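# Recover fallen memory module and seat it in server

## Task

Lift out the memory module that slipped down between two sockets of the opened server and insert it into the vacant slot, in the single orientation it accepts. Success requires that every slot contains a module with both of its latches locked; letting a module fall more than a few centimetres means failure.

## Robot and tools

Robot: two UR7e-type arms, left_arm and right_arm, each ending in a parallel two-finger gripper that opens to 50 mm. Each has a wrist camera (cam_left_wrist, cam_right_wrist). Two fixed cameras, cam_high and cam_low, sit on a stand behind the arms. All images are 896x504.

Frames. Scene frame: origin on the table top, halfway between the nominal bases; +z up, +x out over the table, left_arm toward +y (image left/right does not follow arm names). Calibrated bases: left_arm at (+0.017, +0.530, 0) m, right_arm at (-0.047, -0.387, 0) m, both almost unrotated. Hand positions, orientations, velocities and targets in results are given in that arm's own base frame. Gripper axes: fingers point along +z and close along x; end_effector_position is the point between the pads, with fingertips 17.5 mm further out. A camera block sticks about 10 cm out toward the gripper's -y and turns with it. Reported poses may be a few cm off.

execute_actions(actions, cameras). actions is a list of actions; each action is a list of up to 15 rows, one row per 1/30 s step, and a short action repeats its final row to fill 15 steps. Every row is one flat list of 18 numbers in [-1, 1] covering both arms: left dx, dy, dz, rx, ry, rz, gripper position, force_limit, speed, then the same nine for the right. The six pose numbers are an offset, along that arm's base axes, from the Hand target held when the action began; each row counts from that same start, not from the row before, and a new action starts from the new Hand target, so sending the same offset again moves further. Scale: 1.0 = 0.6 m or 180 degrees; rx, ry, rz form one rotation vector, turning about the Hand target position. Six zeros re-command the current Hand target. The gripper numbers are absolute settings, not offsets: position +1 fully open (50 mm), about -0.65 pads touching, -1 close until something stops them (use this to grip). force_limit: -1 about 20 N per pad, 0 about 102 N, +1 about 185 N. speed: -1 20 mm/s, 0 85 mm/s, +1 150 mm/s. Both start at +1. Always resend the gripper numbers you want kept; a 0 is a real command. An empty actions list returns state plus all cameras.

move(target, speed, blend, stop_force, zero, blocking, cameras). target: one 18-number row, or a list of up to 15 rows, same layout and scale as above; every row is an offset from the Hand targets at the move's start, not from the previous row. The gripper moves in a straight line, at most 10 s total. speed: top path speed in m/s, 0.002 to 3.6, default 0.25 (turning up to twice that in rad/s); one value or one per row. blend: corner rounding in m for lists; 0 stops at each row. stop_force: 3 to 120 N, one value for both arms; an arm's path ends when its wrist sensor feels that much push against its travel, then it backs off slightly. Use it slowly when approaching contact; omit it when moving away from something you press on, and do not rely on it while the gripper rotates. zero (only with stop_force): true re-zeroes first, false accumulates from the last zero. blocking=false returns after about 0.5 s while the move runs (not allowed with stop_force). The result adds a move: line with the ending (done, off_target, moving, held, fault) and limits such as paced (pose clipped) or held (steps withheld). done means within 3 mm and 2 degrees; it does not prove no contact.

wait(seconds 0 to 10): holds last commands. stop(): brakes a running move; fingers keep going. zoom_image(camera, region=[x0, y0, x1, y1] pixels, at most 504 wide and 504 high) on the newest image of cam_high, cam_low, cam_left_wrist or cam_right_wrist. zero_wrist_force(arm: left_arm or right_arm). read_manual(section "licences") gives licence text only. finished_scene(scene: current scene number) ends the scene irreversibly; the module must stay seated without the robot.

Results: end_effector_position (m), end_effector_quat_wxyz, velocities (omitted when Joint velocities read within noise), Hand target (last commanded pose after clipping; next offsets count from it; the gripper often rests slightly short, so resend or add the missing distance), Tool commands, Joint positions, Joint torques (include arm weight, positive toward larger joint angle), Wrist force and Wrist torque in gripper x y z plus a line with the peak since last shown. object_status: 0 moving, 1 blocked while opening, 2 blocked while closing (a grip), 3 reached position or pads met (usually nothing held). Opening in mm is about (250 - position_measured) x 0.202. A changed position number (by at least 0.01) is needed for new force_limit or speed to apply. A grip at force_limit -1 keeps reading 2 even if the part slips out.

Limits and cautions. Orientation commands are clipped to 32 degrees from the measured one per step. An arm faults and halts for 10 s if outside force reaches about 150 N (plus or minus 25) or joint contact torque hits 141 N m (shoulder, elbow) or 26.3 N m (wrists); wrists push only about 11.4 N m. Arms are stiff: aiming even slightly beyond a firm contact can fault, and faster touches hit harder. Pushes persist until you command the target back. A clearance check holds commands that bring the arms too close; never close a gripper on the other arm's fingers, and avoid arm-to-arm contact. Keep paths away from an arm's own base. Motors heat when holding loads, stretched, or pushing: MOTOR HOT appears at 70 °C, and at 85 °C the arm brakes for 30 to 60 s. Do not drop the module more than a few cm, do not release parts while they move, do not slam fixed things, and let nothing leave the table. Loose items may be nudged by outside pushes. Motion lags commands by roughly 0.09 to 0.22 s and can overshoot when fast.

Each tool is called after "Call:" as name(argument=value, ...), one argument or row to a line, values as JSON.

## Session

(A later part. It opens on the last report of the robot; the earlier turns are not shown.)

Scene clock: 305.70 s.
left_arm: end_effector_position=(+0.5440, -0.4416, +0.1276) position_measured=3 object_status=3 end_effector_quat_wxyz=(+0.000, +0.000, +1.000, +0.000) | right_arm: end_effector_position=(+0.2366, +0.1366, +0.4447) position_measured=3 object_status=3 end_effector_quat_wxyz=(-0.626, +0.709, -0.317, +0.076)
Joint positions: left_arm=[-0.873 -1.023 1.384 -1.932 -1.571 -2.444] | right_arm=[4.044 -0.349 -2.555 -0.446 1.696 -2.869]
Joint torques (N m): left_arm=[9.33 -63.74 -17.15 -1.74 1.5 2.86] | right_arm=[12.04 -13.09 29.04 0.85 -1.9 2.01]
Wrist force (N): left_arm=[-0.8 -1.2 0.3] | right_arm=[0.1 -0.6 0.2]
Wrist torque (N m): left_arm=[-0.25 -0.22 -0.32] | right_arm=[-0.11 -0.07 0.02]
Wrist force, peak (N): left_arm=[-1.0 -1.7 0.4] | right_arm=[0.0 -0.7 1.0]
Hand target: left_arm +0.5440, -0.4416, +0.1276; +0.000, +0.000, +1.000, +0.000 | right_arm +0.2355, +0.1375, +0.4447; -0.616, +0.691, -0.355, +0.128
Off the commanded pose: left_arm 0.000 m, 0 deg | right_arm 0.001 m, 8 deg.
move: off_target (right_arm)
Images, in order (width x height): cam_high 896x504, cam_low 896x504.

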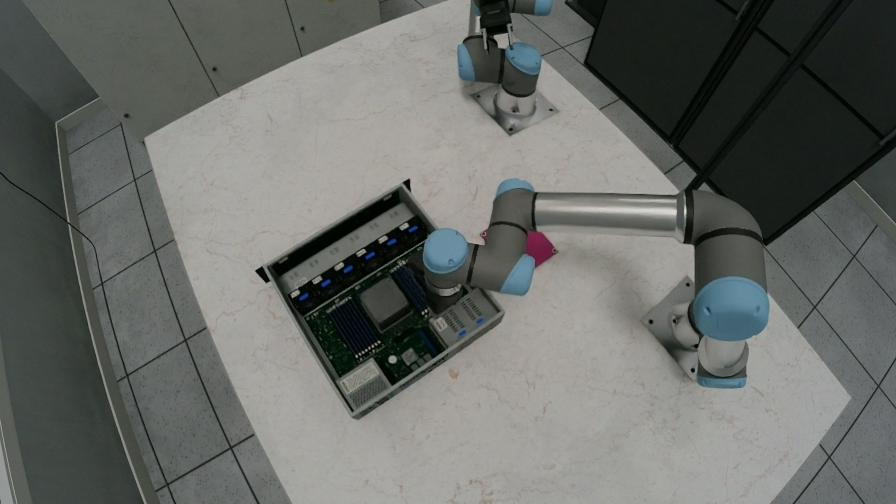

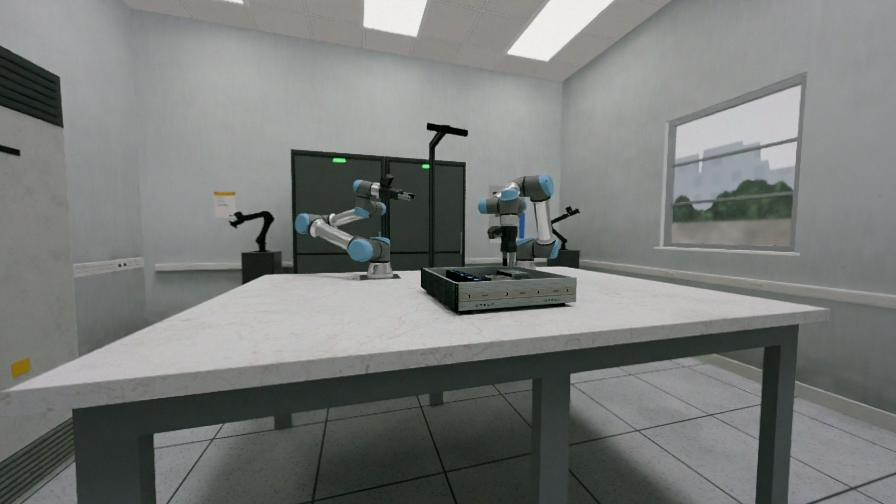

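Call:
move(
  target=[
    [-0.2,0.35,0.35,0,0,0,1,1,1,0.3,0.15,0,-0.15,0.028,0.09,1,1,1],
    [-0.2,0.35,0.35,0,0,0,1,1,1,0.5,0.3,-0.1,-0.4414,0.0828,0.2628,1,1,1],
  ],
  speed=0.2,
  blend=0.05,
  cameras=["cam_high","cam_right_wrist"],
)

Scene clock: 314.40 s.
left_arm: end_effector_position=(+0.4240, -0.2316, +0.3376) position_measured=3 object_status=3 end_effector_quat_wxyz=(+0.000, +0.000, +1.000, +0.000) | right_arm: end_effector_position=(+0.5355, +0.3175, +0.3847) position_measured=3 object_status=3 end_effector_quat_wxyz=(+0.000, +1.000, +0.019, +0.000)
Joint positions: left_arm=[-0.78 -1.635 1.609 -1.545 -1.571 -2.35] | right_arm=[3.893 -1.865 -1.085 -1.762 1.571 -3.999]
Joint torques (N m): left_arm=[10.36 -36.81 -31.58 -1.78 -1.29 2.92] | right_arm=[11.6 27.8 29.31 1.05 -1.77 -2.36]
Wrist force (N): left_arm=[-0.8 -1.0 0.1] | right_arm=[-2.9 -4.3 1.0]
Wrist torque (N m): left_arm=[-0.23 -0.25 -0.32] | right_arm=[-0.58 0.30 0.10]
Wrist force, peak (N): left_arm=[-1.4 -2.6 1.4] | right_arm=[-2.9 -4.8 1.2]
Hand target: left_arm +0.4240, -0.2316, +0.3376; +0.000, +0.000, +1.000, +0.000 | right_arm +0.5355, +0.3175, +0.3847; +0.000, +1.000, +0.019, +0.000
Off the commanded pose: left_arm 0.000 m, 0 deg | right_arm 0.000 m, 0 deg.
shoulder posture changed (right arm): the wrist came as close to joint 1's axis as it can, and the arm is now in the other of its two shoulder postures.
move: done
camera_calibration:
cam_right_wrist: T_world_to_cam=[[0.998261, 0.0580162, 0.0104246, -0.554002], [0.050561, -0.933682, 0.354515, 0.145656], [0.0303009, -0.353372, -0.934992, 0.585311], [0, 0, 0, 1]] pos_world=[0.527939, 0.37497, 0.501399]
Images, in order (width x height): cam_high 896x504, cam_right_wrist 896x504.

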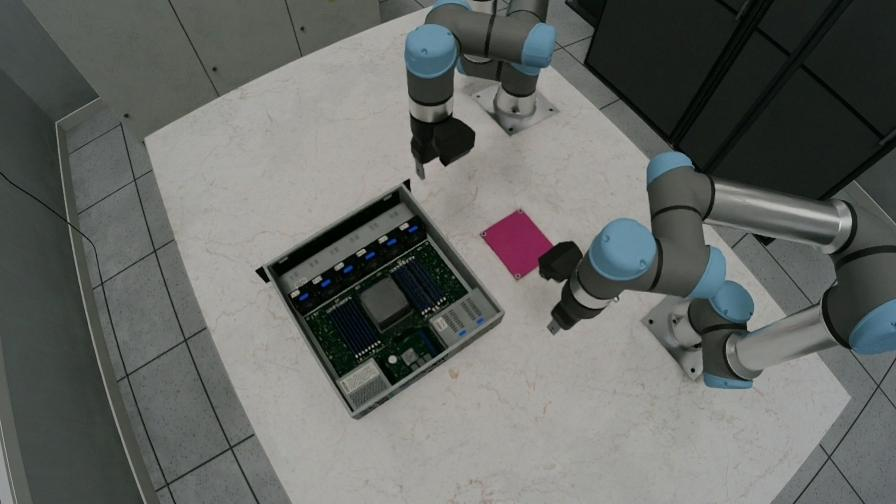

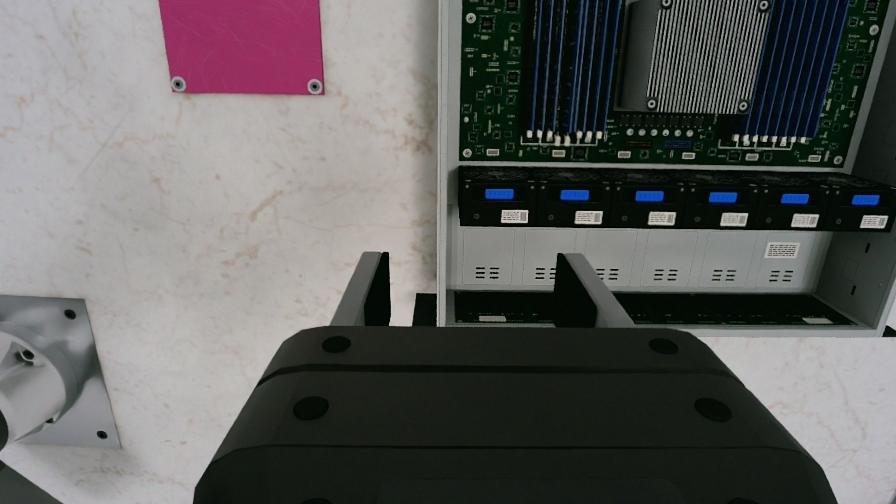

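Call:
move(
  target=[0,0,0,0,0,0,1,1,1,0.1725,0.135,-0.38,0,0,0,1,1,1],
  speed=0.15,
  cameras=["cam_high","cam_right_wrist"],
)

Call:
zoom_image(
  camera="cam_right_wrist",
  region=[340, 0, 640, 330],
)

Scene clock: 318.70 s.
left_arm: end_effector_position=(+0.4240, -0.2316, +0.3376) position_measured=3 object_status=3 end_effector_quat_wxyz=(+0.000, +0.000, +1.000, +0.000) | right_arm: end_effector_position=(+0.6389, +0.3985, +0.1568) position_measured=3 object_status=3 end_effector_quat_wxyz=(+0.000, +1.000, +0.019, +0.000)
Joint positions: left_arm=[-0.78 -1.635 1.609 -1.545 -1.571 -2.35] | right_arm=[3.877 -2.224 -1.133 -1.355 1.571 -4.015]
Joint torques (N m): left_arm=[9.97 -36.97 -31.62 -1.79 -1.27 2.78] | right_arm=[-11.19 42.58 29.71 4.7 -0.61 -2.3]
Wrist force (N): left_arm=[-0.3 -1.2 0.5] | right_arm=[-2.7 -4.2 0.9]
Wrist torque (N m): left_arm=[-0.26 -0.32 -0.32] | right_arm=[-0.61 0.26 0.05]
Wrist force, peak (N): left_arm=[-1.0 -1.4 0.5] | right_arm=[-2.5 -4.7 1.9]
Hand target: left_arm +0.4240, -0.2316, +0.3376; +0.000, +0.000, +1.000, +0.000 | right_arm +0.6390, +0.3985, +0.1567; +0.000, +1.000, +0.019, +0.000
Off the commanded pose: left_arm 0.000 m, 0 deg | right_arm 0.000 m, 0 deg.
move: done
camera_calibration:
cam_right_wrist: T_world_to_cam=[[0.998256, 0.058112, 0.0103712, -0.659672], [0.0506598, -0.933565, 0.354811, 0.296649], [0.0303009, -0.353666, -0.934881, 0.397818], [0, 0, 0, 1]] pos_world=[0.631439, 0.455971, 0.2735]
Images, in order (width x height): cam_high 896x504, cam_right_wrist 896x504.

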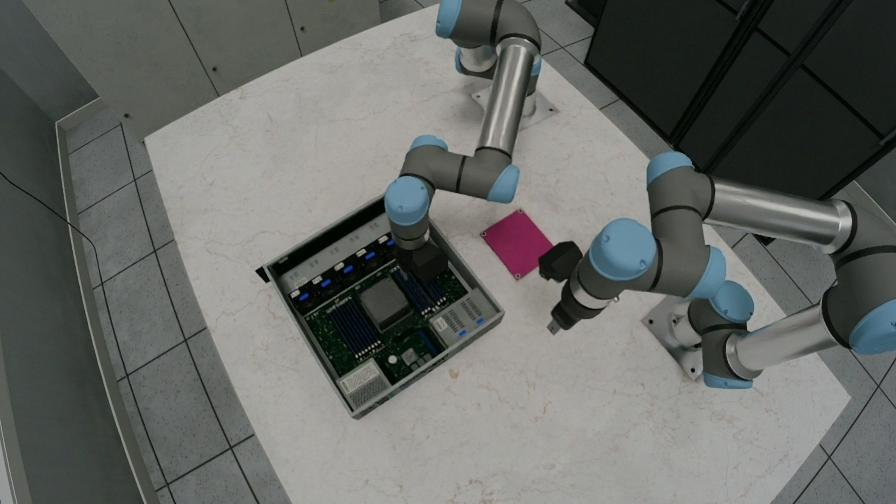

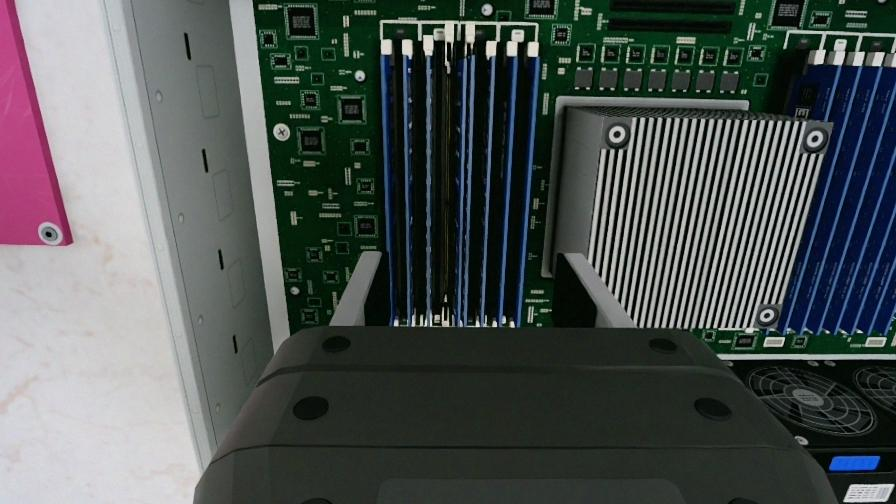

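Scaled by 1.527 from the camera's 896x504 image, which has a finer 1280x720 frame.

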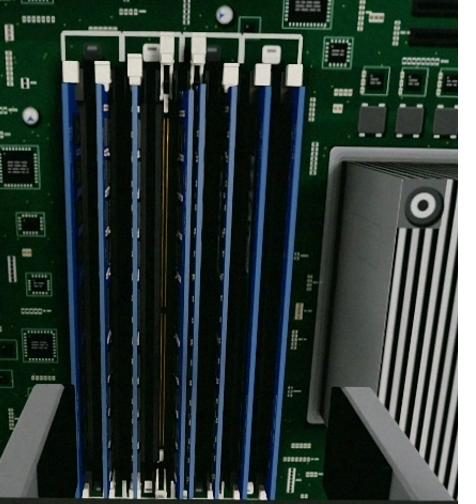

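Call:
move(
  target=[0,0,0,0,0,0,1,1,1,0.006,0,-0.108,0,0,0,0,-0.7,0],
  speed=0.08,
  cameras=["cam_right_wrist"],
)

Call:
zoom_image(
  camera="cam_right_wrist",
  region=[370, 100, 580, 330],
)

Scene clock: 325.43 s.
left_arm: end_effector_position=(+0.4240, -0.2316, +0.3376) position_measured=3 object_status=3 end_effector_quat_wxyz=(+0.000, +0.000, +1.000, +0.000) | right_arm: end_effector_position=(+0.6426, +0.3985, +0.0921) position_measured=152 object_status=3 end_effector_quat_wxyz=(+0.000, +1.000, +0.019, +0.000)
Joint positions: left_arm=[-0.78 -1.635 1.609 -1.545 -1.571 -2.35] | right_arm=[3.874 -2.278 -1.213 -1.221 1.571 -4.018]
Joint torques (N m): left_arm=[9.46 -37.88 -30.78 -1.79 -1.34 2.55] | right_arm=[-11.84 43.85 14.94 4.58 0.65 -2.31]
Wrist force (N): left_arm=[-0.7 -0.9 0.5] | right_arm=[-2.6 -4.0 0.8]
Wrist torque (N m): left_arm=[-0.22 -0.27 -0.32] | right_arm=[-0.55 0.25 0.04]
Wrist force, peak (N): left_arm=[-1.0 -1.5 0.3] | right_arm=[-2.7 -4.7 0.8]
Hand target: left_arm +0.4240, -0.2316, +0.3376; +0.000, +0.000, +1.000, +0.000 | right_arm +0.6426, +0.3985, +0.0919; +0.000, +1.000, +0.019, +0.000
Off the commanded pose: left_arm 0.000 m, 0 deg | right_arm 0.000 m, 0 deg.
move: done
camera_calibration:
cam_right_wrist: T_world_to_cam=[[0.998254, 0.0581714, 0.0102481, -0.662595], [0.0507619, -0.933594, 0.354719, 0.319391], [0.030202, -0.353579, -0.934917, 0.337252], [0, 0, 0, 1]] pos_world=[0.63504, 0.455971, 0.208799]
Images, in order (width x height): cam_right_wrist 896x504.

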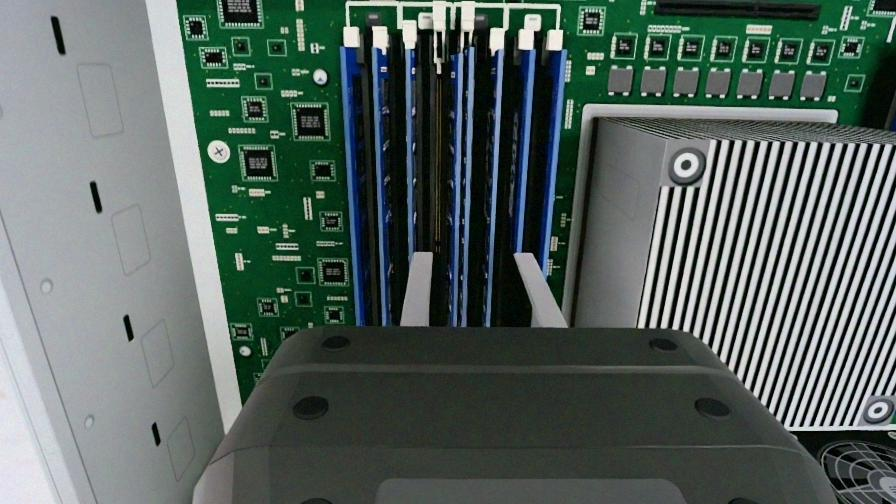

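Scaled by 2.191 from the camera's 896x504 image, which has a finer 1280x720 frame.

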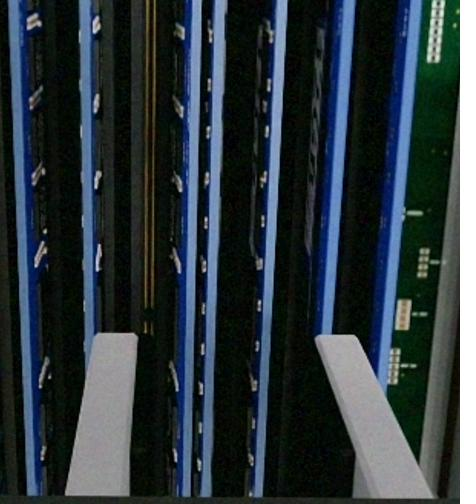

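Call:
move(
  target=[0,0,0,0,0,0,1,1,1,-0.002,0,0,0,0,0,-0.38,-0.7,0],
  speed=0.05,
)

Call:
move(
  target=[0,0,0,0,0,0,1,1,1,0,0,-0.05,0,0,0,-0.38,-0.7,0],
  speed=0.01,
  stop_force=4,
  cameras=["cam_right_wrist"],
)

Call:
zoom_image(
  camera="cam_right_wrist",
  region=[370, 100, 580, 330],
)

Scene clock: 330.27 s.
left_arm: end_effector_position=(+0.4240, -0.2316, +0.3376) position_measured=3 object_status=3 end_effector_quat_wxyz=(+0.000, +0.000, +1.000, +0.000) | right_arm: end_effector_position=(+0.6415, +0.3985, +0.0919) position_measured=209 object_status=3 end_effector_quat_wxyz=(+0.000, +1.000, +0.019, +0.000)
Joint positions: left_arm=[-0.78 -1.635 1.609 -1.545 -1.571 -2.35] | right_arm=[3.875 -2.276 -1.217 -1.219 1.571 -4.017]
Joint torques (N m): left_arm=[9.84 -36.58 -31.56 -1.82 -1.44 2.6] | right_arm=[12.09 55.44 15.5 4.89 -1.54 2.28]
Wrist force (N): left_arm=[-0.6 -1.0 0.7] | right_arm=[-2.7 -4.0 0.6]
Wrist torque (N m): left_arm=[-0.23 -0.28 -0.32] | right_arm=[-0.57 0.26 -0.06]
Wrist force, peak (N): left_arm=[-0.9 -1.5 0.1] | right_arm=[-2.8 -4.4 0.6]
Hand target: left_arm +0.4240, -0.2316, +0.3376; +0.000, +0.000, +1.000, +0.000 | right_arm +0.6414, +0.3985, +0.0919; +0.000, +1.000, +0.019, +0.000
Off the commanded pose: left_arm 0.000 m, 0 deg | right_arm 0.000 m, 0 deg.
move: done

Scene clock: 333.50 s.
left_arm: end_effector_position=(+0.4240, -0.2316, +0.3376) position_measured=3 object_status=3 end_effector_quat_wxyz=(+0.000, +0.000, +1.000, +0.000) | right_arm: end_effector_position=(+0.6414, +0.3985, +0.0727) position_measured=209 object_status=3 end_effector_quat_wxyz=(+0.000, +1.000, +0.019, +0.000)
Joint positions: left_arm=[-0.78 -1.635 1.609 -1.545 -1.571 -2.35] | right_arm=[3.875 -2.293 -1.239 -1.18 1.571 -4.017]
Joint torques (N m): left_arm=[9.59 -37.6 -30.45 -2 -1.41 2.5] | right_arm=[9.64 50.65 24.98 -0.11 0.54 1.98]
Wrist force (N): left_arm=[-0.3 -0.9 0.5] | right_arm=[-3.3 -5.7 -8.0]
Wrist torque (N m): left_arm=[-0.21 -0.32 -0.32] | right_arm=[-0.51 0.37 -0.07]
Wrist force, peak (N): left_arm=[-0.8 -1.4 0.4] | right_arm=[-3.7 1.8 -22.0]
Hand target: left_arm +0.4240, -0.2316, +0.3376; +0.000, +0.000, +1.000, +0.000 | right_arm +0.6414, +0.3985, +0.0727; +0.000, +1.000, +0.019, +0.000 (not the last commanded pose)
Off the commanded pose: left_arm 0.000 m, 0 deg | right_arm 0.011 m, 0 deg.
move: contact (right_arm)
camera_calibration:
cam_right_wrist: T_world_to_cam=[[0.998254, 0.0581703, 0.0102426, -0.661296], [0.05076, -0.933561, 0.354806, 0.326333], [0.0302013, -0.353667, -0.934884, 0.319089], [0, 0, 0, 1]] pos_world=[0.63394, 0.455971, 0.189299]
Images, in order (width x height): cam_right_wrist 896x504.

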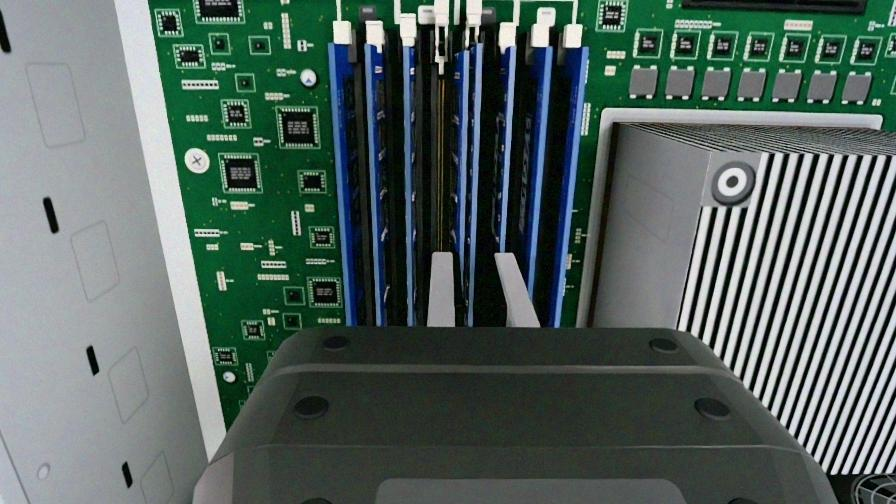

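Scaled by 2.191 from the camera's 896x504 image, which has a finer 1280x720 frame.

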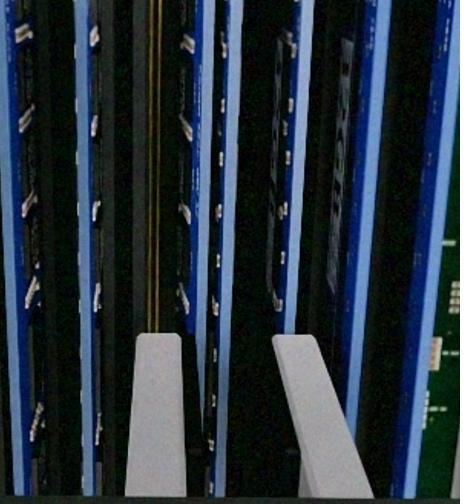

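Call:
move(
  target=[0,0,0,0,0,0,1,1,1,-0.001,0,0.0012,0,0,0,-0.38,-0.7,0],
  speed=0.01,
)

Call:
move(
  target=[0,0,0,0,0,0,1,1,1,0,0,0,0,0,0,-1,-0.7,-0.8],
)

Call:
wait(
  seconds=0.6,
  cameras=["cam_right_wrist"],
)

Call:
zoom_image(
  camera="cam_right_wrist",
  region=[370, 100, 580, 330],
)

Scene clock: 336.00 s.
left_arm: end_effector_position=(+0.4240, -0.2316, +0.3376) position_measured=3 object_status=3 end_effector_quat_wxyz=(+0.000, +0.000, +1.000, +0.000) | right_arm: end_effector_position=(+0.6409, +0.3985, +0.0734) position_measured=209 object_status=3 end_effector_quat_wxyz=(+0.000, +1.000, +0.019, +0.000)
Joint positions: left_arm=[-0.78 -1.635 1.609 -1.545 -1.571 -2.35] | right_arm=[3.876 -2.292 -1.241 -1.18 1.571 -4.016]
Joint torques (N m): left_arm=[9.48 -37.05 -31.39 -2 -1.3 2.53] | right_arm=[11.68 56.19 14.81 0.89 1.95 2.4]
Wrist force (N): left_arm=[-0.4 -1.0 0.5] | right_arm=[-2.6 -3.9 0.3]
Wrist torque (N m): left_arm=[-0.21 -0.31 -0.32] | right_arm=[-0.54 0.24 -0.06]
Wrist force, peak (N): left_arm=[-0.9 -1.5 0.3] | right_arm=[-3.2 -5.5 -8.3]
Hand target: left_arm +0.4240, -0.2316, +0.3376; +0.000, +0.000, +1.000, +0.000 | right_arm +0.6408, +0.3985, +0.0734; +0.000, +1.000, +0.019, +0.000
Off the commanded pose: left_arm 0.000 m, 0 deg | right_arm 0.000 m, 0 deg.
move: done

Scene clock: 336.50 s.
left_arm: end_effector_position=(+0.4240, -0.2316, +0.3376) position_measured=3 object_status=3 end_effector_quat_wxyz=(+0.000, +0.000, +1.000, +0.000) | right_arm: end_effector_position=(+0.6408, +0.3985, +0.0734) position_measured=247 object_status=2 end_effector_quat_wxyz=(+0.000, +1.000, +0.019, +0.000)
Joint positions: left_arm=[-0.78 -1.635 1.609 -1.545 -1.571 -2.35] | right_arm=[3.876 -2.291 -1.241 -1.18 1.571 -4.016]
Joint torques (N m): left_arm=[10.12 -37.04 -31.34 -1.84 -1.35 2.39] | right_arm=[12.88 55.95 15.1 0.93 1.84 2.41]
Wrist force (N): left_arm=[-0.4 -1.6 0.4] | right_arm=[-3.0 -4.1 1.0]
Wrist torque (N m): left_arm=[-0.32 -0.33 -0.32] | right_arm=[-0.56 0.32 -0.04]
Wrist force, peak (N): left_arm=[-0.4 -1.6 0.4] | right_arm=[-3.0 -4.1 1.0]
Hand target: left_arm +0.4240, -0.2316, +0.3376; +0.000, +0.000, +1.000, +0.000 | right_arm +0.6408, +0.3985, +0.0734; +0.000, +1.000, +0.019, +0.000
Off the commanded pose: left_arm 0.000 m, 0 deg | right_arm 0.000 m, 0 deg.
move: done

Scene clock: 337.10 s.
left_arm: end_effector_position=(+0.4240, -0.2316, +0.3376) position_measured=3 object_status=3 end_effector_quat_wxyz=(+0.000, +0.000, +1.000, +0.000) | right_arm: end_effector_position=(+0.6408, +0.3985, +0.0734) position_measured=247 object_status=2 end_effector_quat_wxyz=(+0.000, +1.000, +0.019, +0.000)
Joint positions: left_arm=[-0.78 -1.635 1.609 -1.545 -1.571 -2.35] | right_arm=[3.876 -2.291 -1.241 -1.18 1.571 -4.016]
Joint torques (N m): left_arm=[9.14 -36.62 -30.95 -1.97 -1.21 2.42] | right_arm=[12.26 56.95 16.05 0.97 1.59 2.24]
Wrist force (N): left_arm=[-0.7 -1.2 0.2] | right_arm=[-2.8 -3.6 0.5]
Wrist torque (N m): left_arm=[-0.27 -0.27 -0.32] | right_arm=[-0.50 0.30 -0.04]
Wrist force, peak (N): left_arm=[-1.0 -1.3 0.6] | right_arm=[-3.0 -4.1 0.9]
Hand target: left_arm +0.4240, -0.2316, +0.3376; +0.000, +0.000, +1.000, +0.000 | right_arm +0.6408, +0.3985, +0.0734; +0.000, +1.000, +0.019, +0.000
Tool commands: left_gripper/position=+1.0 left_gripper/force_limit=+1.0 left_gripper/speed=+1.0 right_gripper/position=-1.0 right_gripper/force_limit=-0.7 right_gripper/speed=-0.8
Off the commanded pose: left_arm 0.000 m, 0 deg | right_arm 0.000 m, 0 deg.
wait: 0.60 s; at rest by 0.17 s
camera_calibration:
cam_right_wrist: T_world_to_cam=[[0.998254, 0.0581714, 0.0102481, -0.660706], [0.0507619, -0.933594, 0.354719, 0.326111], [0.030202, -0.353579, -0.934917, 0.31982], [0, 0, 0, 1]] pos_world=[0.63334, 0.455971, 0.190099]
Images, in order (width x height): cam_right_wrist 896x504.

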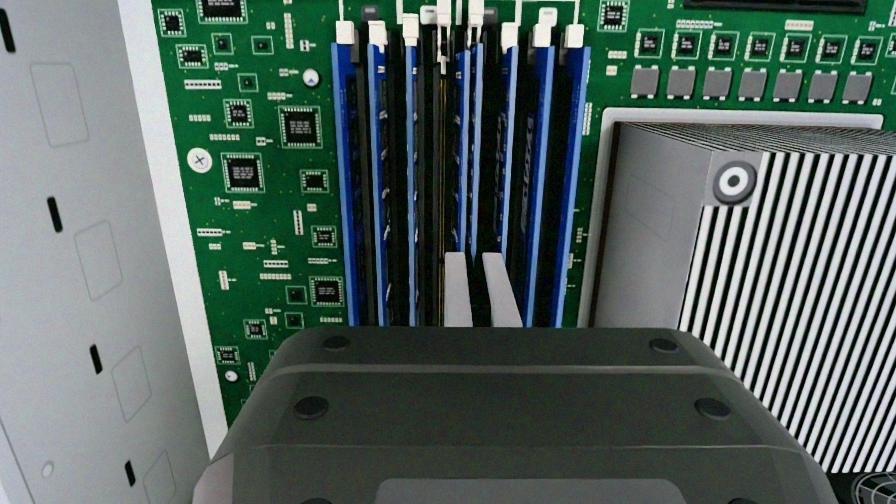

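Scaled by 2.191 from the camera's 896x504 image, which has a finer 1280x720 frame.

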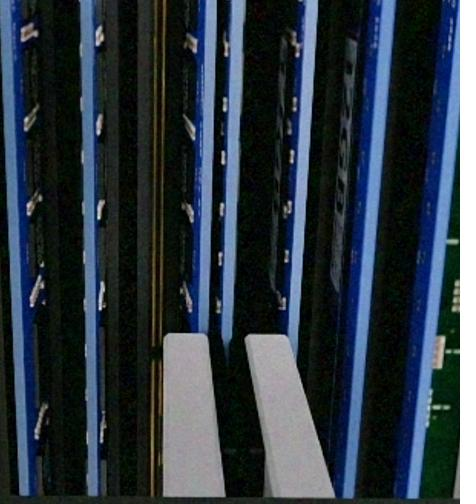

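Held 4. Lift with stop check, then retreat upward.

Call:
move(
  target=[
    [0,0,0,0,0,0,1,1,1,0,0,0.01,0,0,0,-1,-0.7,-0.8],
    [0,0,0,0,0,0,1,1,1,0,0,0.07,0,0,0,-1,-0.7,-0.8],
  ],
  speed=0.03,
  cameras=["cam_right_wrist"],
)

Call:
zoom_image(
  camera="cam_right_wrist",
  region=[340, 0, 600, 330],
)

Scene clock: 341.00 s.
left_arm: end_effector_position=(+0.4240, -0.2316, +0.3376) position_measured=3 object_status=3 end_effector_quat_wxyz=(+0.000, +0.000, +1.000, +0.000) | right_arm: end_effector_position=(+0.6408, +0.3985, +0.1152) position_measured=247 object_status=2 end_effector_quat_wxyz=(+0.000, +1.000, +0.019, +0.000)
Joint positions: left_arm=[-0.78 -1.635 1.609 -1.545 -1.571 -2.35] | right_arm=[3.876 -2.256 -1.19 -1.267 1.571 -4.016]
Joint torques (N m): left_arm=[10.29 -36.78 -31.4 -1.86 -1.45 2.35] | right_arm=[11.59 54.77 28.02 1.08 0.45 1.97]
Wrist force (N): left_arm=[-0.5 -1.2 0.4] | right_arm=[-2.5 -4.2 0.8]
Wrist torque (N m): left_arm=[-0.26 -0.30 -0.32] | right_arm=[-0.60 0.26 -0.05]
Wrist force, peak (N): left_arm=[-0.6 -1.5 0.4] | right_arm=[-3.1 -4.1 0.5]
Hand target: left_arm +0.4240, -0.2316, +0.3376; +0.000, +0.000, +1.000, +0.000 | right_arm +0.6408, +0.3985, +0.1154; +0.000, +1.000, +0.019, +0.000
Off the commanded pose: left_arm 0.000 m, 0 deg | right_arm 0.000 m, 0 deg.
move: done
camera_calibration:
cam_right_wrist: T_world_to_cam=[[0.998251, 0.0582064, 0.0103415, -0.661171], [0.0507615, -0.933592, 0.354723, 0.311282], [0.0303019, -0.353578, -0.934914, 0.358836], [0, 0, 0, 1]] pos_world=[0.63334, 0.455971, 0.231899]
Images, in order (width x height): cam_right_wrist 896x504.

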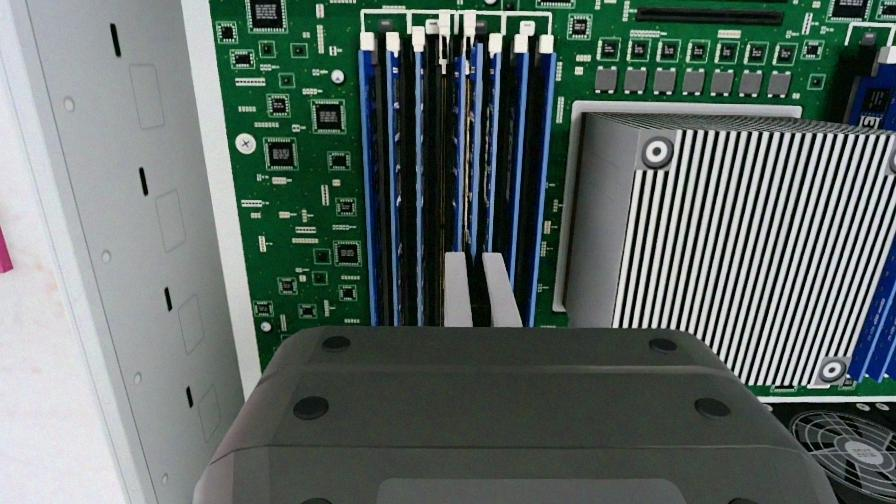

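Scaled by 1.527 from the camera's 896x504 image, which has a finer 1280x720 frame.

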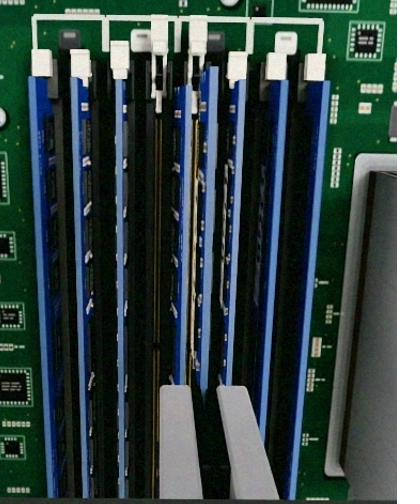

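Call:
move(
  target=[
    [0,0,0,0,0,0,1,1,1,0,0,0.15,0,0,0,-1,-0.7,-0.8],
    [0,0,0,0,0,0,1,1,1,-0.4,-0.55,0.35,0,0,0,-1,-0.7,-0.8],
  ],
  speed=0.15,
  cameras=["cam_high"],
)

Call:
move(
  target=[
    [0.2,-0.45,-0.1,0,0,-0.0056,1,1,1,0,0,0,0,0,0,-1,-0.7,-0.8],
    [0.2,-0.54,-0.40,0,0,-0.0056,1,1,1,0,0,0,0,0,0,-1,-0.7,-0.8],
  ],
  speed=0.15,
  cameras=["cam_left_wrist"],
)

Call:
zoom_image(
  camera="cam_left_wrist",
  region=[370, 0, 600, 330],
)

Scene clock: 350.43 s.
left_arm: end_effector_position=(+0.4240, -0.2316, +0.3376) position_measured=3 object_status=3 end_effector_quat_wxyz=(+0.000, +0.000, +1.000, +0.000) | right_arm: end_effector_position=(+0.4010, +0.0687, +0.3253) position_measured=247 object_status=2 end_effector_quat_wxyz=(+0.000, +1.000, +0.019, +0.000)
Joint positions: left_arm=[-0.78 -1.635 1.609 -1.545 -1.571 -2.35] | right_arm=[3.645 -1.315 -1.799 -1.598 1.571 -4.247]
Joint torques (N m): left_arm=[9.77 -37.38 -30.33 -1.79 -1.47 2.46] | right_arm=[-11.06 18.01 16.12 0.78 2.12 -2.81]
Wrist force (N): left_arm=[-0.8 -1.3 0.2] | right_arm=[-2.2 -4.1 0.6]
Wrist torque (N m): left_arm=[-0.28 -0.25 -0.33] | right_arm=[-0.59 0.21 0.02]
Wrist force, peak (N): left_arm=[-1.3 -1.2 0.4] | right_arm=[-2.3 -5.5 1.7]
Hand target: left_arm +0.4240, -0.2316, +0.3376; +0.000, +0.000, +1.000, +0.000 | right_arm +0.4008, +0.0685, +0.3254; +0.000, +1.000, +0.019, +0.000
Off the commanded pose: left_arm 0.000 m, 0 deg | right_arm 0.000 m, 0 deg.
move: done
Images, in order (width x height): cam_high 896x504.

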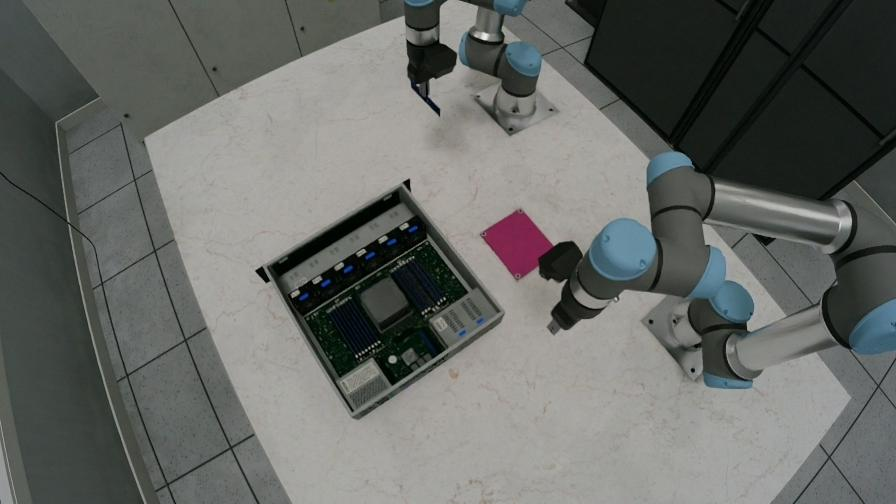

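Scene clock: 354.87 s.
left_arm: end_effector_position=(+0.5439, -0.5555, +0.0979) position_measured=3 object_status=3 end_effector_quat_wxyz=(+0.000, +0.009, +1.000, +0.000) end_effector_velocity=(+0.000, -0.001, -0.003) end_effector_angular_velocity=(-0.001, +0.000, +0.001) | right_arm: end_effector_position=(+0.4008, +0.0685, +0.3254) position_measured=247 object_status=2 end_effector_quat_wxyz=(+0.000, +1.000, +0.019, +0.000)
Joint positions: left_arm=[-0.968 -0.816 1.113 -1.868 -1.571 -2.521] | right_arm=[3.645 -1.315 -1.799 -1.599 1.571 -4.247]
Joint velocities: left_arm=[-0.001 0.004 0.001 -0.005 -0.001 -0.001] | right_arm=[within noise]
Joint torques (N m): left_arm=[-8.27 -44.83 -30.4 -4.41 1.8 -2.71] | right_arm=[-10.67 19.93 17.38 0.98 2.09 -2.21]
Wrist force (N): left_arm=[-0.7 -1.4 0.4] | right_arm=[-2.2 -4.1 0.8]
Wrist torque (N m): left_arm=[-0.28 -0.24 -0.18] | right_arm=[-0.59 0.21 0.02]
Wrist force, peak (N): left_arm=[-1.1 -2.5 0.7] | right_arm=[-2.6 -4.2 0.9]
Hand target: left_arm +0.5440, -0.5556, +0.0976; +0.000, +0.009, +1.000, +0.000 | right_arm +0.4008, +0.0685, +0.3254; +0.000, +1.000, +0.019, +0.000
Off the commanded pose: left_arm 0.000 m, 0 deg | right_arm 0.000 m, 0 deg.
move: done
camera_calibration:
cam_left_wrist: T_world_to_cam=[[-0.999607, 0.0221434, -0.0171837, 0.566361], [0.0149908, 0.940388, 0.339772, 0.4966], [0.023683, 0.339381, -0.940351, 0.394086], [0, 0, 0, 1]] pos_world=[0.549361, -0.613283, 0.211581]
Images, in order (width x height): cam_left_wrist 896x504.

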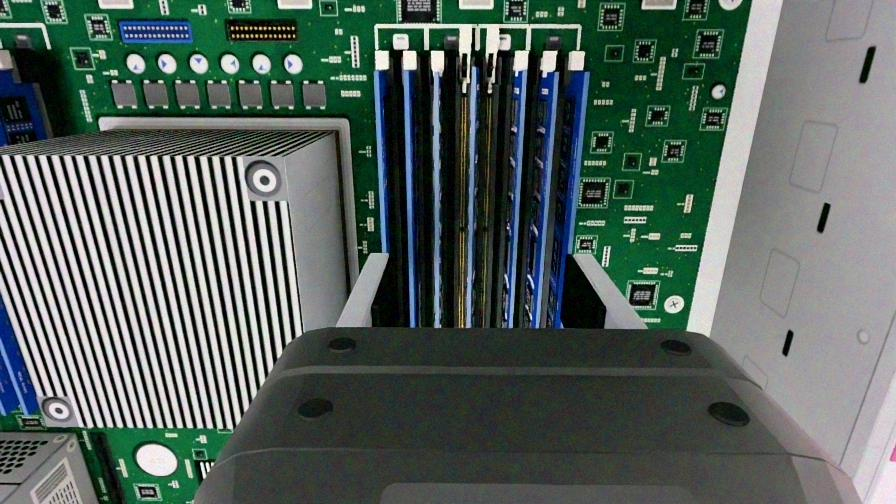

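Scaled by 1.527 from the camera's 896x504 image, which has a finer 1280x720 frame.

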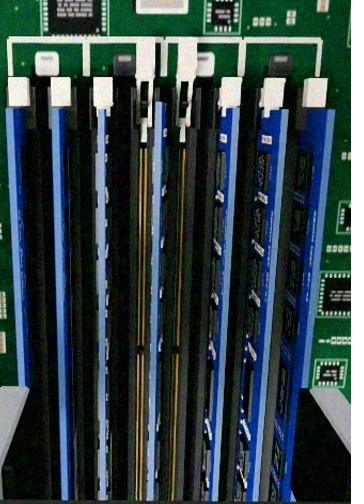

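Call:
move(
  target=[
    [-0.0003,0.009,-0.025,0,0,0,-0.485,-0.7,0,0,0,0,0,0,0,-1,-0.7,-0.8],
  ],
  speed=0.05,
)

Call:
move(
  target=[0,0,-0.016,0,0,0,-0.485,-0.7,0,0,0,0,0,0,0,-1,-0.7,-0.8],
  speed=0.008,
  stop_force=4,
  cameras=["cam_left_wrist"],
)

Call:
zoom_image(
  camera="cam_left_wrist",
  region=[400, 100, 560, 330],
)

Scene clock: 360.43 s.
left_arm: end_effector_position=(+0.5438, -0.5503, +0.0828) position_measured=225 object_status=3 end_effector_quat_wxyz=(+0.000, +0.009, +1.000, +0.000) | right_arm: end_effector_position=(+0.4008, +0.0685, +0.3254) position_measured=247 object_status=2 end_effector_quat_wxyz=(+0.000, +1.000, +0.019, +0.000)
Joint positions: left_arm=[-0.965 -0.813 1.149 -1.907 -1.571 -2.518] | right_arm=[3.645 -1.315 -1.799 -1.599 1.571 -4.247]
Joint torques (N m): left_arm=[10.14 -43.77 -18.74 -4.49 1.17 2.73] | right_arm=[-11.09 18.33 16.54 0.88 2.09 -2.4]
Wrist force (N): left_arm=[-0.8 -1.3 0.6] | right_arm=[-2.2 -3.9 0.9]
Wrist torque (N m): left_arm=[-0.26 -0.23 -0.32] | right_arm=[-0.55 0.21 0.02]
Wrist force, peak (N): left_arm=[-1.0 -1.6 0.4] | right_arm=[-2.7 -4.2 0.9]
Hand target: left_arm +0.5438, -0.5502, +0.0826; +0.000, +0.009, +1.000, +0.000 | right_arm +0.4008, +0.0685, +0.3254; +0.000, +1.000, +0.019, +0.000
Off the commanded pose: left_arm 0.000 m, 0 deg | right_arm 0.000 m, 0 deg.
move: done

Scene clock: 362.57 s.
left_arm: end_effector_position=(+0.5438, -0.5502, +0.0730) position_measured=225 object_status=3 end_effector_quat_wxyz=(+0.000, +0.009, +1.000, +0.000) | right_arm: end_effector_position=(+0.4008, +0.0685, +0.3254) position_measured=247 object_status=2 end_effector_quat_wxyz=(+0.000, +1.000, +0.019, +0.000)
Joint positions: left_arm=[-0.964 -0.805 1.16 -1.926 -1.571 -2.517] | right_arm=[3.645 -1.315 -1.799 -1.599 1.571 -4.247]
Joint torques (N m): left_arm=[10.52 -44.24 -17.83 -4.45 1.05 2.63] | right_arm=[-10.56 18.29 16.35 1.01 2.21 -2.12]
Wrist force (N): left_arm=[-0.8 -1.1 0.7] | right_arm=[-2.3 -4.0 0.7]
Wrist torque (N m): left_arm=[-0.24 -0.23 -0.32] | right_arm=[-0.57 0.24 0.02]
Wrist force, peak (N): left_arm=[-0.9 -1.5 0.5] | right_arm=[-2.2 -4.5 0.7]
Hand target: left_arm +0.5438, -0.5502, +0.0730; +0.000, +0.009, +1.000, +0.000 | right_arm +0.4008, +0.0685, +0.3254; +0.000, +1.000, +0.019, +0.000
Off the commanded pose: left_arm 0.000 m, 0 deg | right_arm 0.000 m, 0 deg.
move: done
camera_calibration:
cam_left_wrist: T_world_to_cam=[[-0.999609, 0.0220487, -0.0172209, 0.56557], [0.0148912, 0.940422, 0.339683, 0.500231], [0.0236844, 0.339293, -0.940382, 0.368957], [0, 0, 0, 1]] pos_world=[0.549161, -0.608083, 0.18678]
Images, in order (width x height): cam_left_wrist 896x504.

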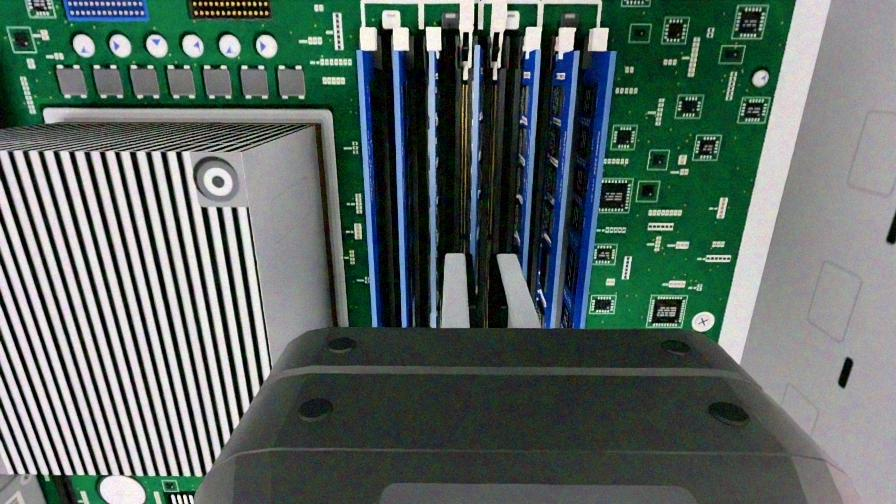

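Scaled by 2.191 from the camera's 896x504 image, which has a finer 1280x720 frame.

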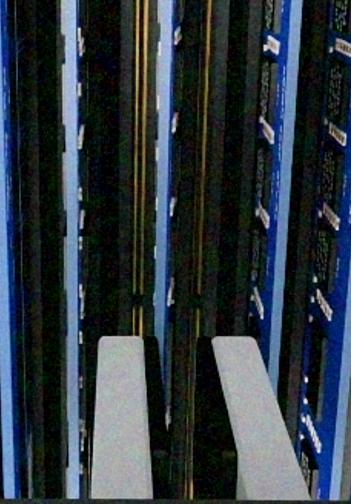

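Call:
move(
  target=[0.003,0,0,0,0,0,-0.485,-0.7,0,0,0,0,0,0,0,-1,-0.7,-0.8],
  speed=0.02,
)

Call:
move(
  target=[0,0,-0.0125,0,0,0,-0.485,-0.7,0,0,0,0,0,0,0,-1,-0.7,-0.8],
  speed=0.008,
  stop_force=4,
  cameras=["cam_left_wrist"],
)

Call:
zoom_image(
  camera="cam_left_wrist",
  region=[400, 100, 560, 330],
)

Scene clock: 368.27 s.
left_arm: end_effector_position=(+0.5455, -0.5502, +0.0730) position_measured=225 object_status=3 end_effector_quat_wxyz=(+0.000, +0.009, +1.000, +0.000) | right_arm: end_effector_position=(+0.4008, +0.0685, +0.3254) position_measured=247 object_status=2 end_effector_quat_wxyz=(+0.000, +1.000, +0.019, +0.000)
Joint positions: left_arm=[-0.963 -0.802 1.155 -1.924 -1.571 -2.516] | right_arm=[3.645 -1.315 -1.799 -1.599 1.571 -4.247]
Joint torques (N m): left_arm=[10.19 -44.09 -30.47 -1.75 1.36 2.91] | right_arm=[-11.65 17.85 16.99 0.88 2.23 -2.19]
Wrist force (N): left_arm=[-0.3 -1.2 0.7] | right_arm=[-2.5 -4.2 0.9]
Wrist torque (N m): left_arm=[-0.24 -0.31 -0.32] | right_arm=[-0.59 0.26 0.02]
Wrist force, peak (N): left_arm=[-0.8 -1.5 0.8] | right_arm=[-2.6 -4.2 1.1]
Hand target: left_arm +0.5456, -0.5502, +0.0730; +0.000, +0.009, +1.000, +0.000 | right_arm +0.4008, +0.0685, +0.3254; +0.000, +1.000, +0.019, +0.000
Off the commanded pose: left_arm 0.000 m, 0 deg | right_arm 0.000 m, 0 deg.
move: done

Scene clock: 370.13 s.
left_arm: end_effector_position=(+0.5456, -0.5502, +0.0655) position_measured=225 object_status=3 end_effector_quat_wxyz=(+0.000, +0.009, +1.000, +0.000) | right_arm: end_effector_position=(+0.4008, +0.0685, +0.3254) position_measured=247 object_status=2 end_effector_quat_wxyz=(+0.000, +1.000, +0.019, +0.000)
Joint positions: left_arm=[-0.963 -0.795 1.163 -1.939 -1.571 -2.516] | right_arm=[3.645 -1.315 -1.799 -1.599 1.571 -4.247]
Joint torques (N m): left_arm=[10.59 -44.54 -17.49 -4.33 1.48 2.73] | right_arm=[-10.36 18.6 17 0.94 2.31 -2.21]
Wrist force (N): left_arm=[-0.5 -1.0 0.4] | right_arm=[-2.3 -3.9 0.9]
Wrist torque (N m): left_arm=[-0.21 -0.28 -0.33] | right_arm=[-0.56 0.23 0.02]
Wrist force, peak (N): left_arm=[-1.0 -1.5 0.5] | right_arm=[-2.4 -4.4 1.0]
Hand target: left_arm +0.5456, -0.5502, +0.0655; +0.000, +0.009, +1.000, +0.000 | right_arm +0.4008, +0.0685, +0.3254; +0.000, +1.000, +0.019, +0.000
Off the commanded pose: left_arm 0.000 m, 0 deg | right_arm 0.000 m, 0 deg.
move: done
camera_calibration:
cam_left_wrist: T_world_to_cam=[[-0.999609, 0.0220487, -0.0172209, 0.56724], [0.0148912, 0.940422, 0.339683, 0.502752], [0.0236844, 0.339293, -0.940382, 0.361862], [0, 0, 0, 1]] pos_world=[0.550961, -0.608083, 0.17928]
Images, in order (width x height): cam_left_wrist 896x504.

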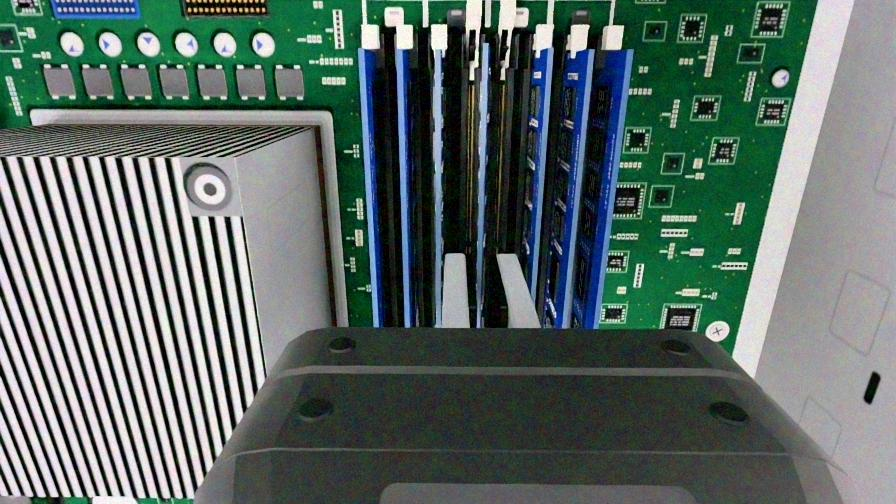

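Scaled by 2.191 from the camera's 896x504 image, which has a finer 1280x720 frame.

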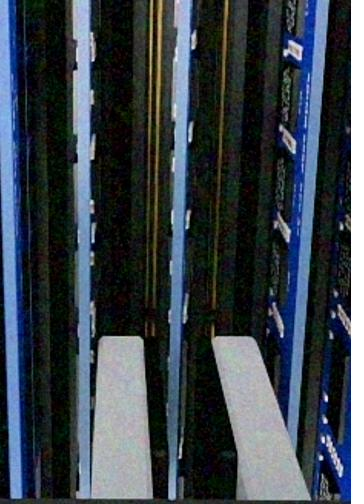

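Call:
move(
  target=[0.0004,0,-0.0015,0,0,0,-0.485,-0.7,0,0,0,0,0,0,0,-1,-0.7,-0.8],
  speed=0.01,
  stop_force=4,
)

Call:
move(
  target=[0,0,0,0,0,0,-1,-0.7,-0.8,0,0,0,0,0,0,-1,-0.7,-0.8],
)

Call:
move(
  target=[0,0,0.015,0,0,0,-1,-0.7,-0.8,0,0,0,0,0,0,-1,-0.7,-0.8],
  speed=0.02,
  cameras=["cam_left_wrist"],
)

Call:
zoom_image(
  camera="cam_left_wrist",
  region=[400, 0, 560, 330],
)

Scene clock: 374.13 s.
left_arm: end_effector_position=(+0.5458, -0.5502, +0.0646) position_measured=225 object_status=3 end_effector_quat_wxyz=(+0.000, +0.009, +1.000, +0.000) | right_arm: end_effector_position=(+0.4008, +0.0685, +0.3254) position_measured=247 object_status=2 end_effector_quat_wxyz=(+0.000, +1.000, +0.019, +0.000)
Joint positions: left_arm=[-0.962 -0.793 1.163 -1.94 -1.571 -2.515] | right_arm=[3.645 -1.315 -1.799 -1.599 1.571 -4.247]
Joint torques (N m): left_arm=[10.08 -43.91 -18.07 -4.6 1.78 2.76] | right_arm=[-10.12 17.84 16.59 1.18 2.26 -2.01]
Wrist force (N): left_arm=[-0.4 -1.1 0.5] | right_arm=[-2.3 -3.9 1.0]
Wrist torque (N m): left_arm=[-0.24 -0.31 -0.33] | right_arm=[-0.56 0.23 0.01]
Wrist force, peak (N): left_arm=[-0.8 -1.5 0.3] | right_arm=[-2.5 -4.4 0.6]
Hand target: left_arm +0.5458, -0.5502, +0.0646; +0.000, +0.009, +1.000, +0.000 | right_arm +0.4008, +0.0685, +0.3254; +0.000, +1.000, +0.019, +0.000
Off the commanded pose: left_arm 0.000 m, 0 deg | right_arm 0.000 m, 0 deg.
move: done

Scene clock: 374.63 s.
left_arm: end_effector_position=(+0.5458, -0.5502, +0.0646) position_measured=246 object_status=2 end_effector_quat_wxyz=(+0.000, +0.009, +1.000, +0.000) | right_arm: end_effector_position=(+0.4008, +0.0685, +0.3254) position_measured=247 object_status=2 end_effector_quat_wxyz=(+0.000, +1.000, +0.019, +0.000)
Joint positions: left_arm=[-0.962 -0.793 1.163 -1.94 -1.571 -2.515] | right_arm=[3.645 -1.315 -1.799 -1.599 1.571 -4.247]
Joint torques (N m): left_arm=[10.18 -43.9 -19.01 -4.49 1.59 2.4] | right_arm=[-10.13 18.82 17.57 1.11 2.04 -1.94]
Wrist force (N): left_arm=[4.2 0.4 -3.4] | right_arm=[-2.1 -3.9 0.8]
Wrist torque (N m): left_arm=[-0.18 -0.04 -0.26] | right_arm=[-0.56 0.19 0.01]
Wrist force, peak (N): left_arm=[4.4 0.3 -3.4] | right_arm=[-2.5 -4.1 1.0]
Hand target: left_arm +0.5458, -0.5502, +0.0646; +0.000, +0.009, +1.000, +0.000 | right_arm +0.4008, +0.0685, +0.3254; +0.000, +1.000, +0.019, +0.000
Off the commanded pose: left_arm 0.000 m, 0 deg | right_arm 0.000 m, 0 deg.
move: done

Scene clock: 375.47 s.
left_arm: end_effector_position=(+0.5458, -0.5502, +0.0734) position_measured=246 object_status=2 end_effector_quat_wxyz=(+0.000, +0.009, +1.000, +0.000) | right_arm: end_effector_position=(+0.4008, +0.0685, +0.3254) position_measured=247 object_status=2 end_effector_quat_wxyz=(+0.000, +1.000, +0.019, +0.000)
Joint positions: left_arm=[-0.962 -0.801 1.153 -1.923 -1.571 -2.515] | right_arm=[3.645 -1.315 -1.799 -1.599 1.571 -4.247]
Joint torques (N m): left_arm=[10.24 -73.2 -31.15 -2.33 1.74 2.26] | right_arm=[-11.26 18.38 17.18 1.07 2.16 -1.98]
Wrist force (N): left_arm=[1.2 -1.2 1.4] | right_arm=[-2.2 -4.1 0.7]
Wrist torque (N m): left_arm=[-0.26 -0.19 -0.26] | right_arm=[-0.58 0.21 0.01]
Wrist force, peak (N): left_arm=[5.0 -2.2 1.8] | right_arm=[-2.5 -4.2 0.8]
Hand target: left_arm +0.5458, -0.5502, +0.0736; +0.000, +0.009, +1.000, +0.000 | right_arm +0.4008, +0.0685, +0.3254; +0.000, +1.000, +0.019, +0.000
Off the commanded pose: left_arm 0.000 m, 0 deg | right_arm 0.000 m, 0 deg.
move: done
camera_calibration:
cam_left_wrist: T_world_to_cam=[[-0.999609, 0.0220487, -0.0172209, 0.567676], [0.0148912, 0.940422, 0.339683, 0.500064], [0.0236844, 0.339293, -0.940382, 0.369283], [0, 0, 0, 1]] pos_world=[0.551261, -0.608083, 0.18718]
Images, in order (width x height): cam_left_wrist 896x504.

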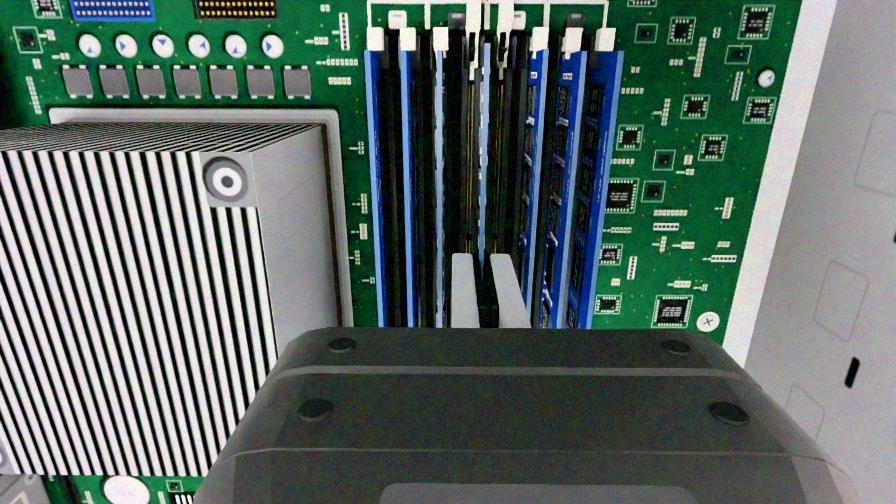

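Scaled by 1.527 from the camera's 896x504 image, which has a finer 1280x720 frame.

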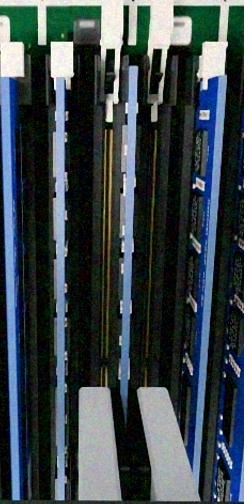

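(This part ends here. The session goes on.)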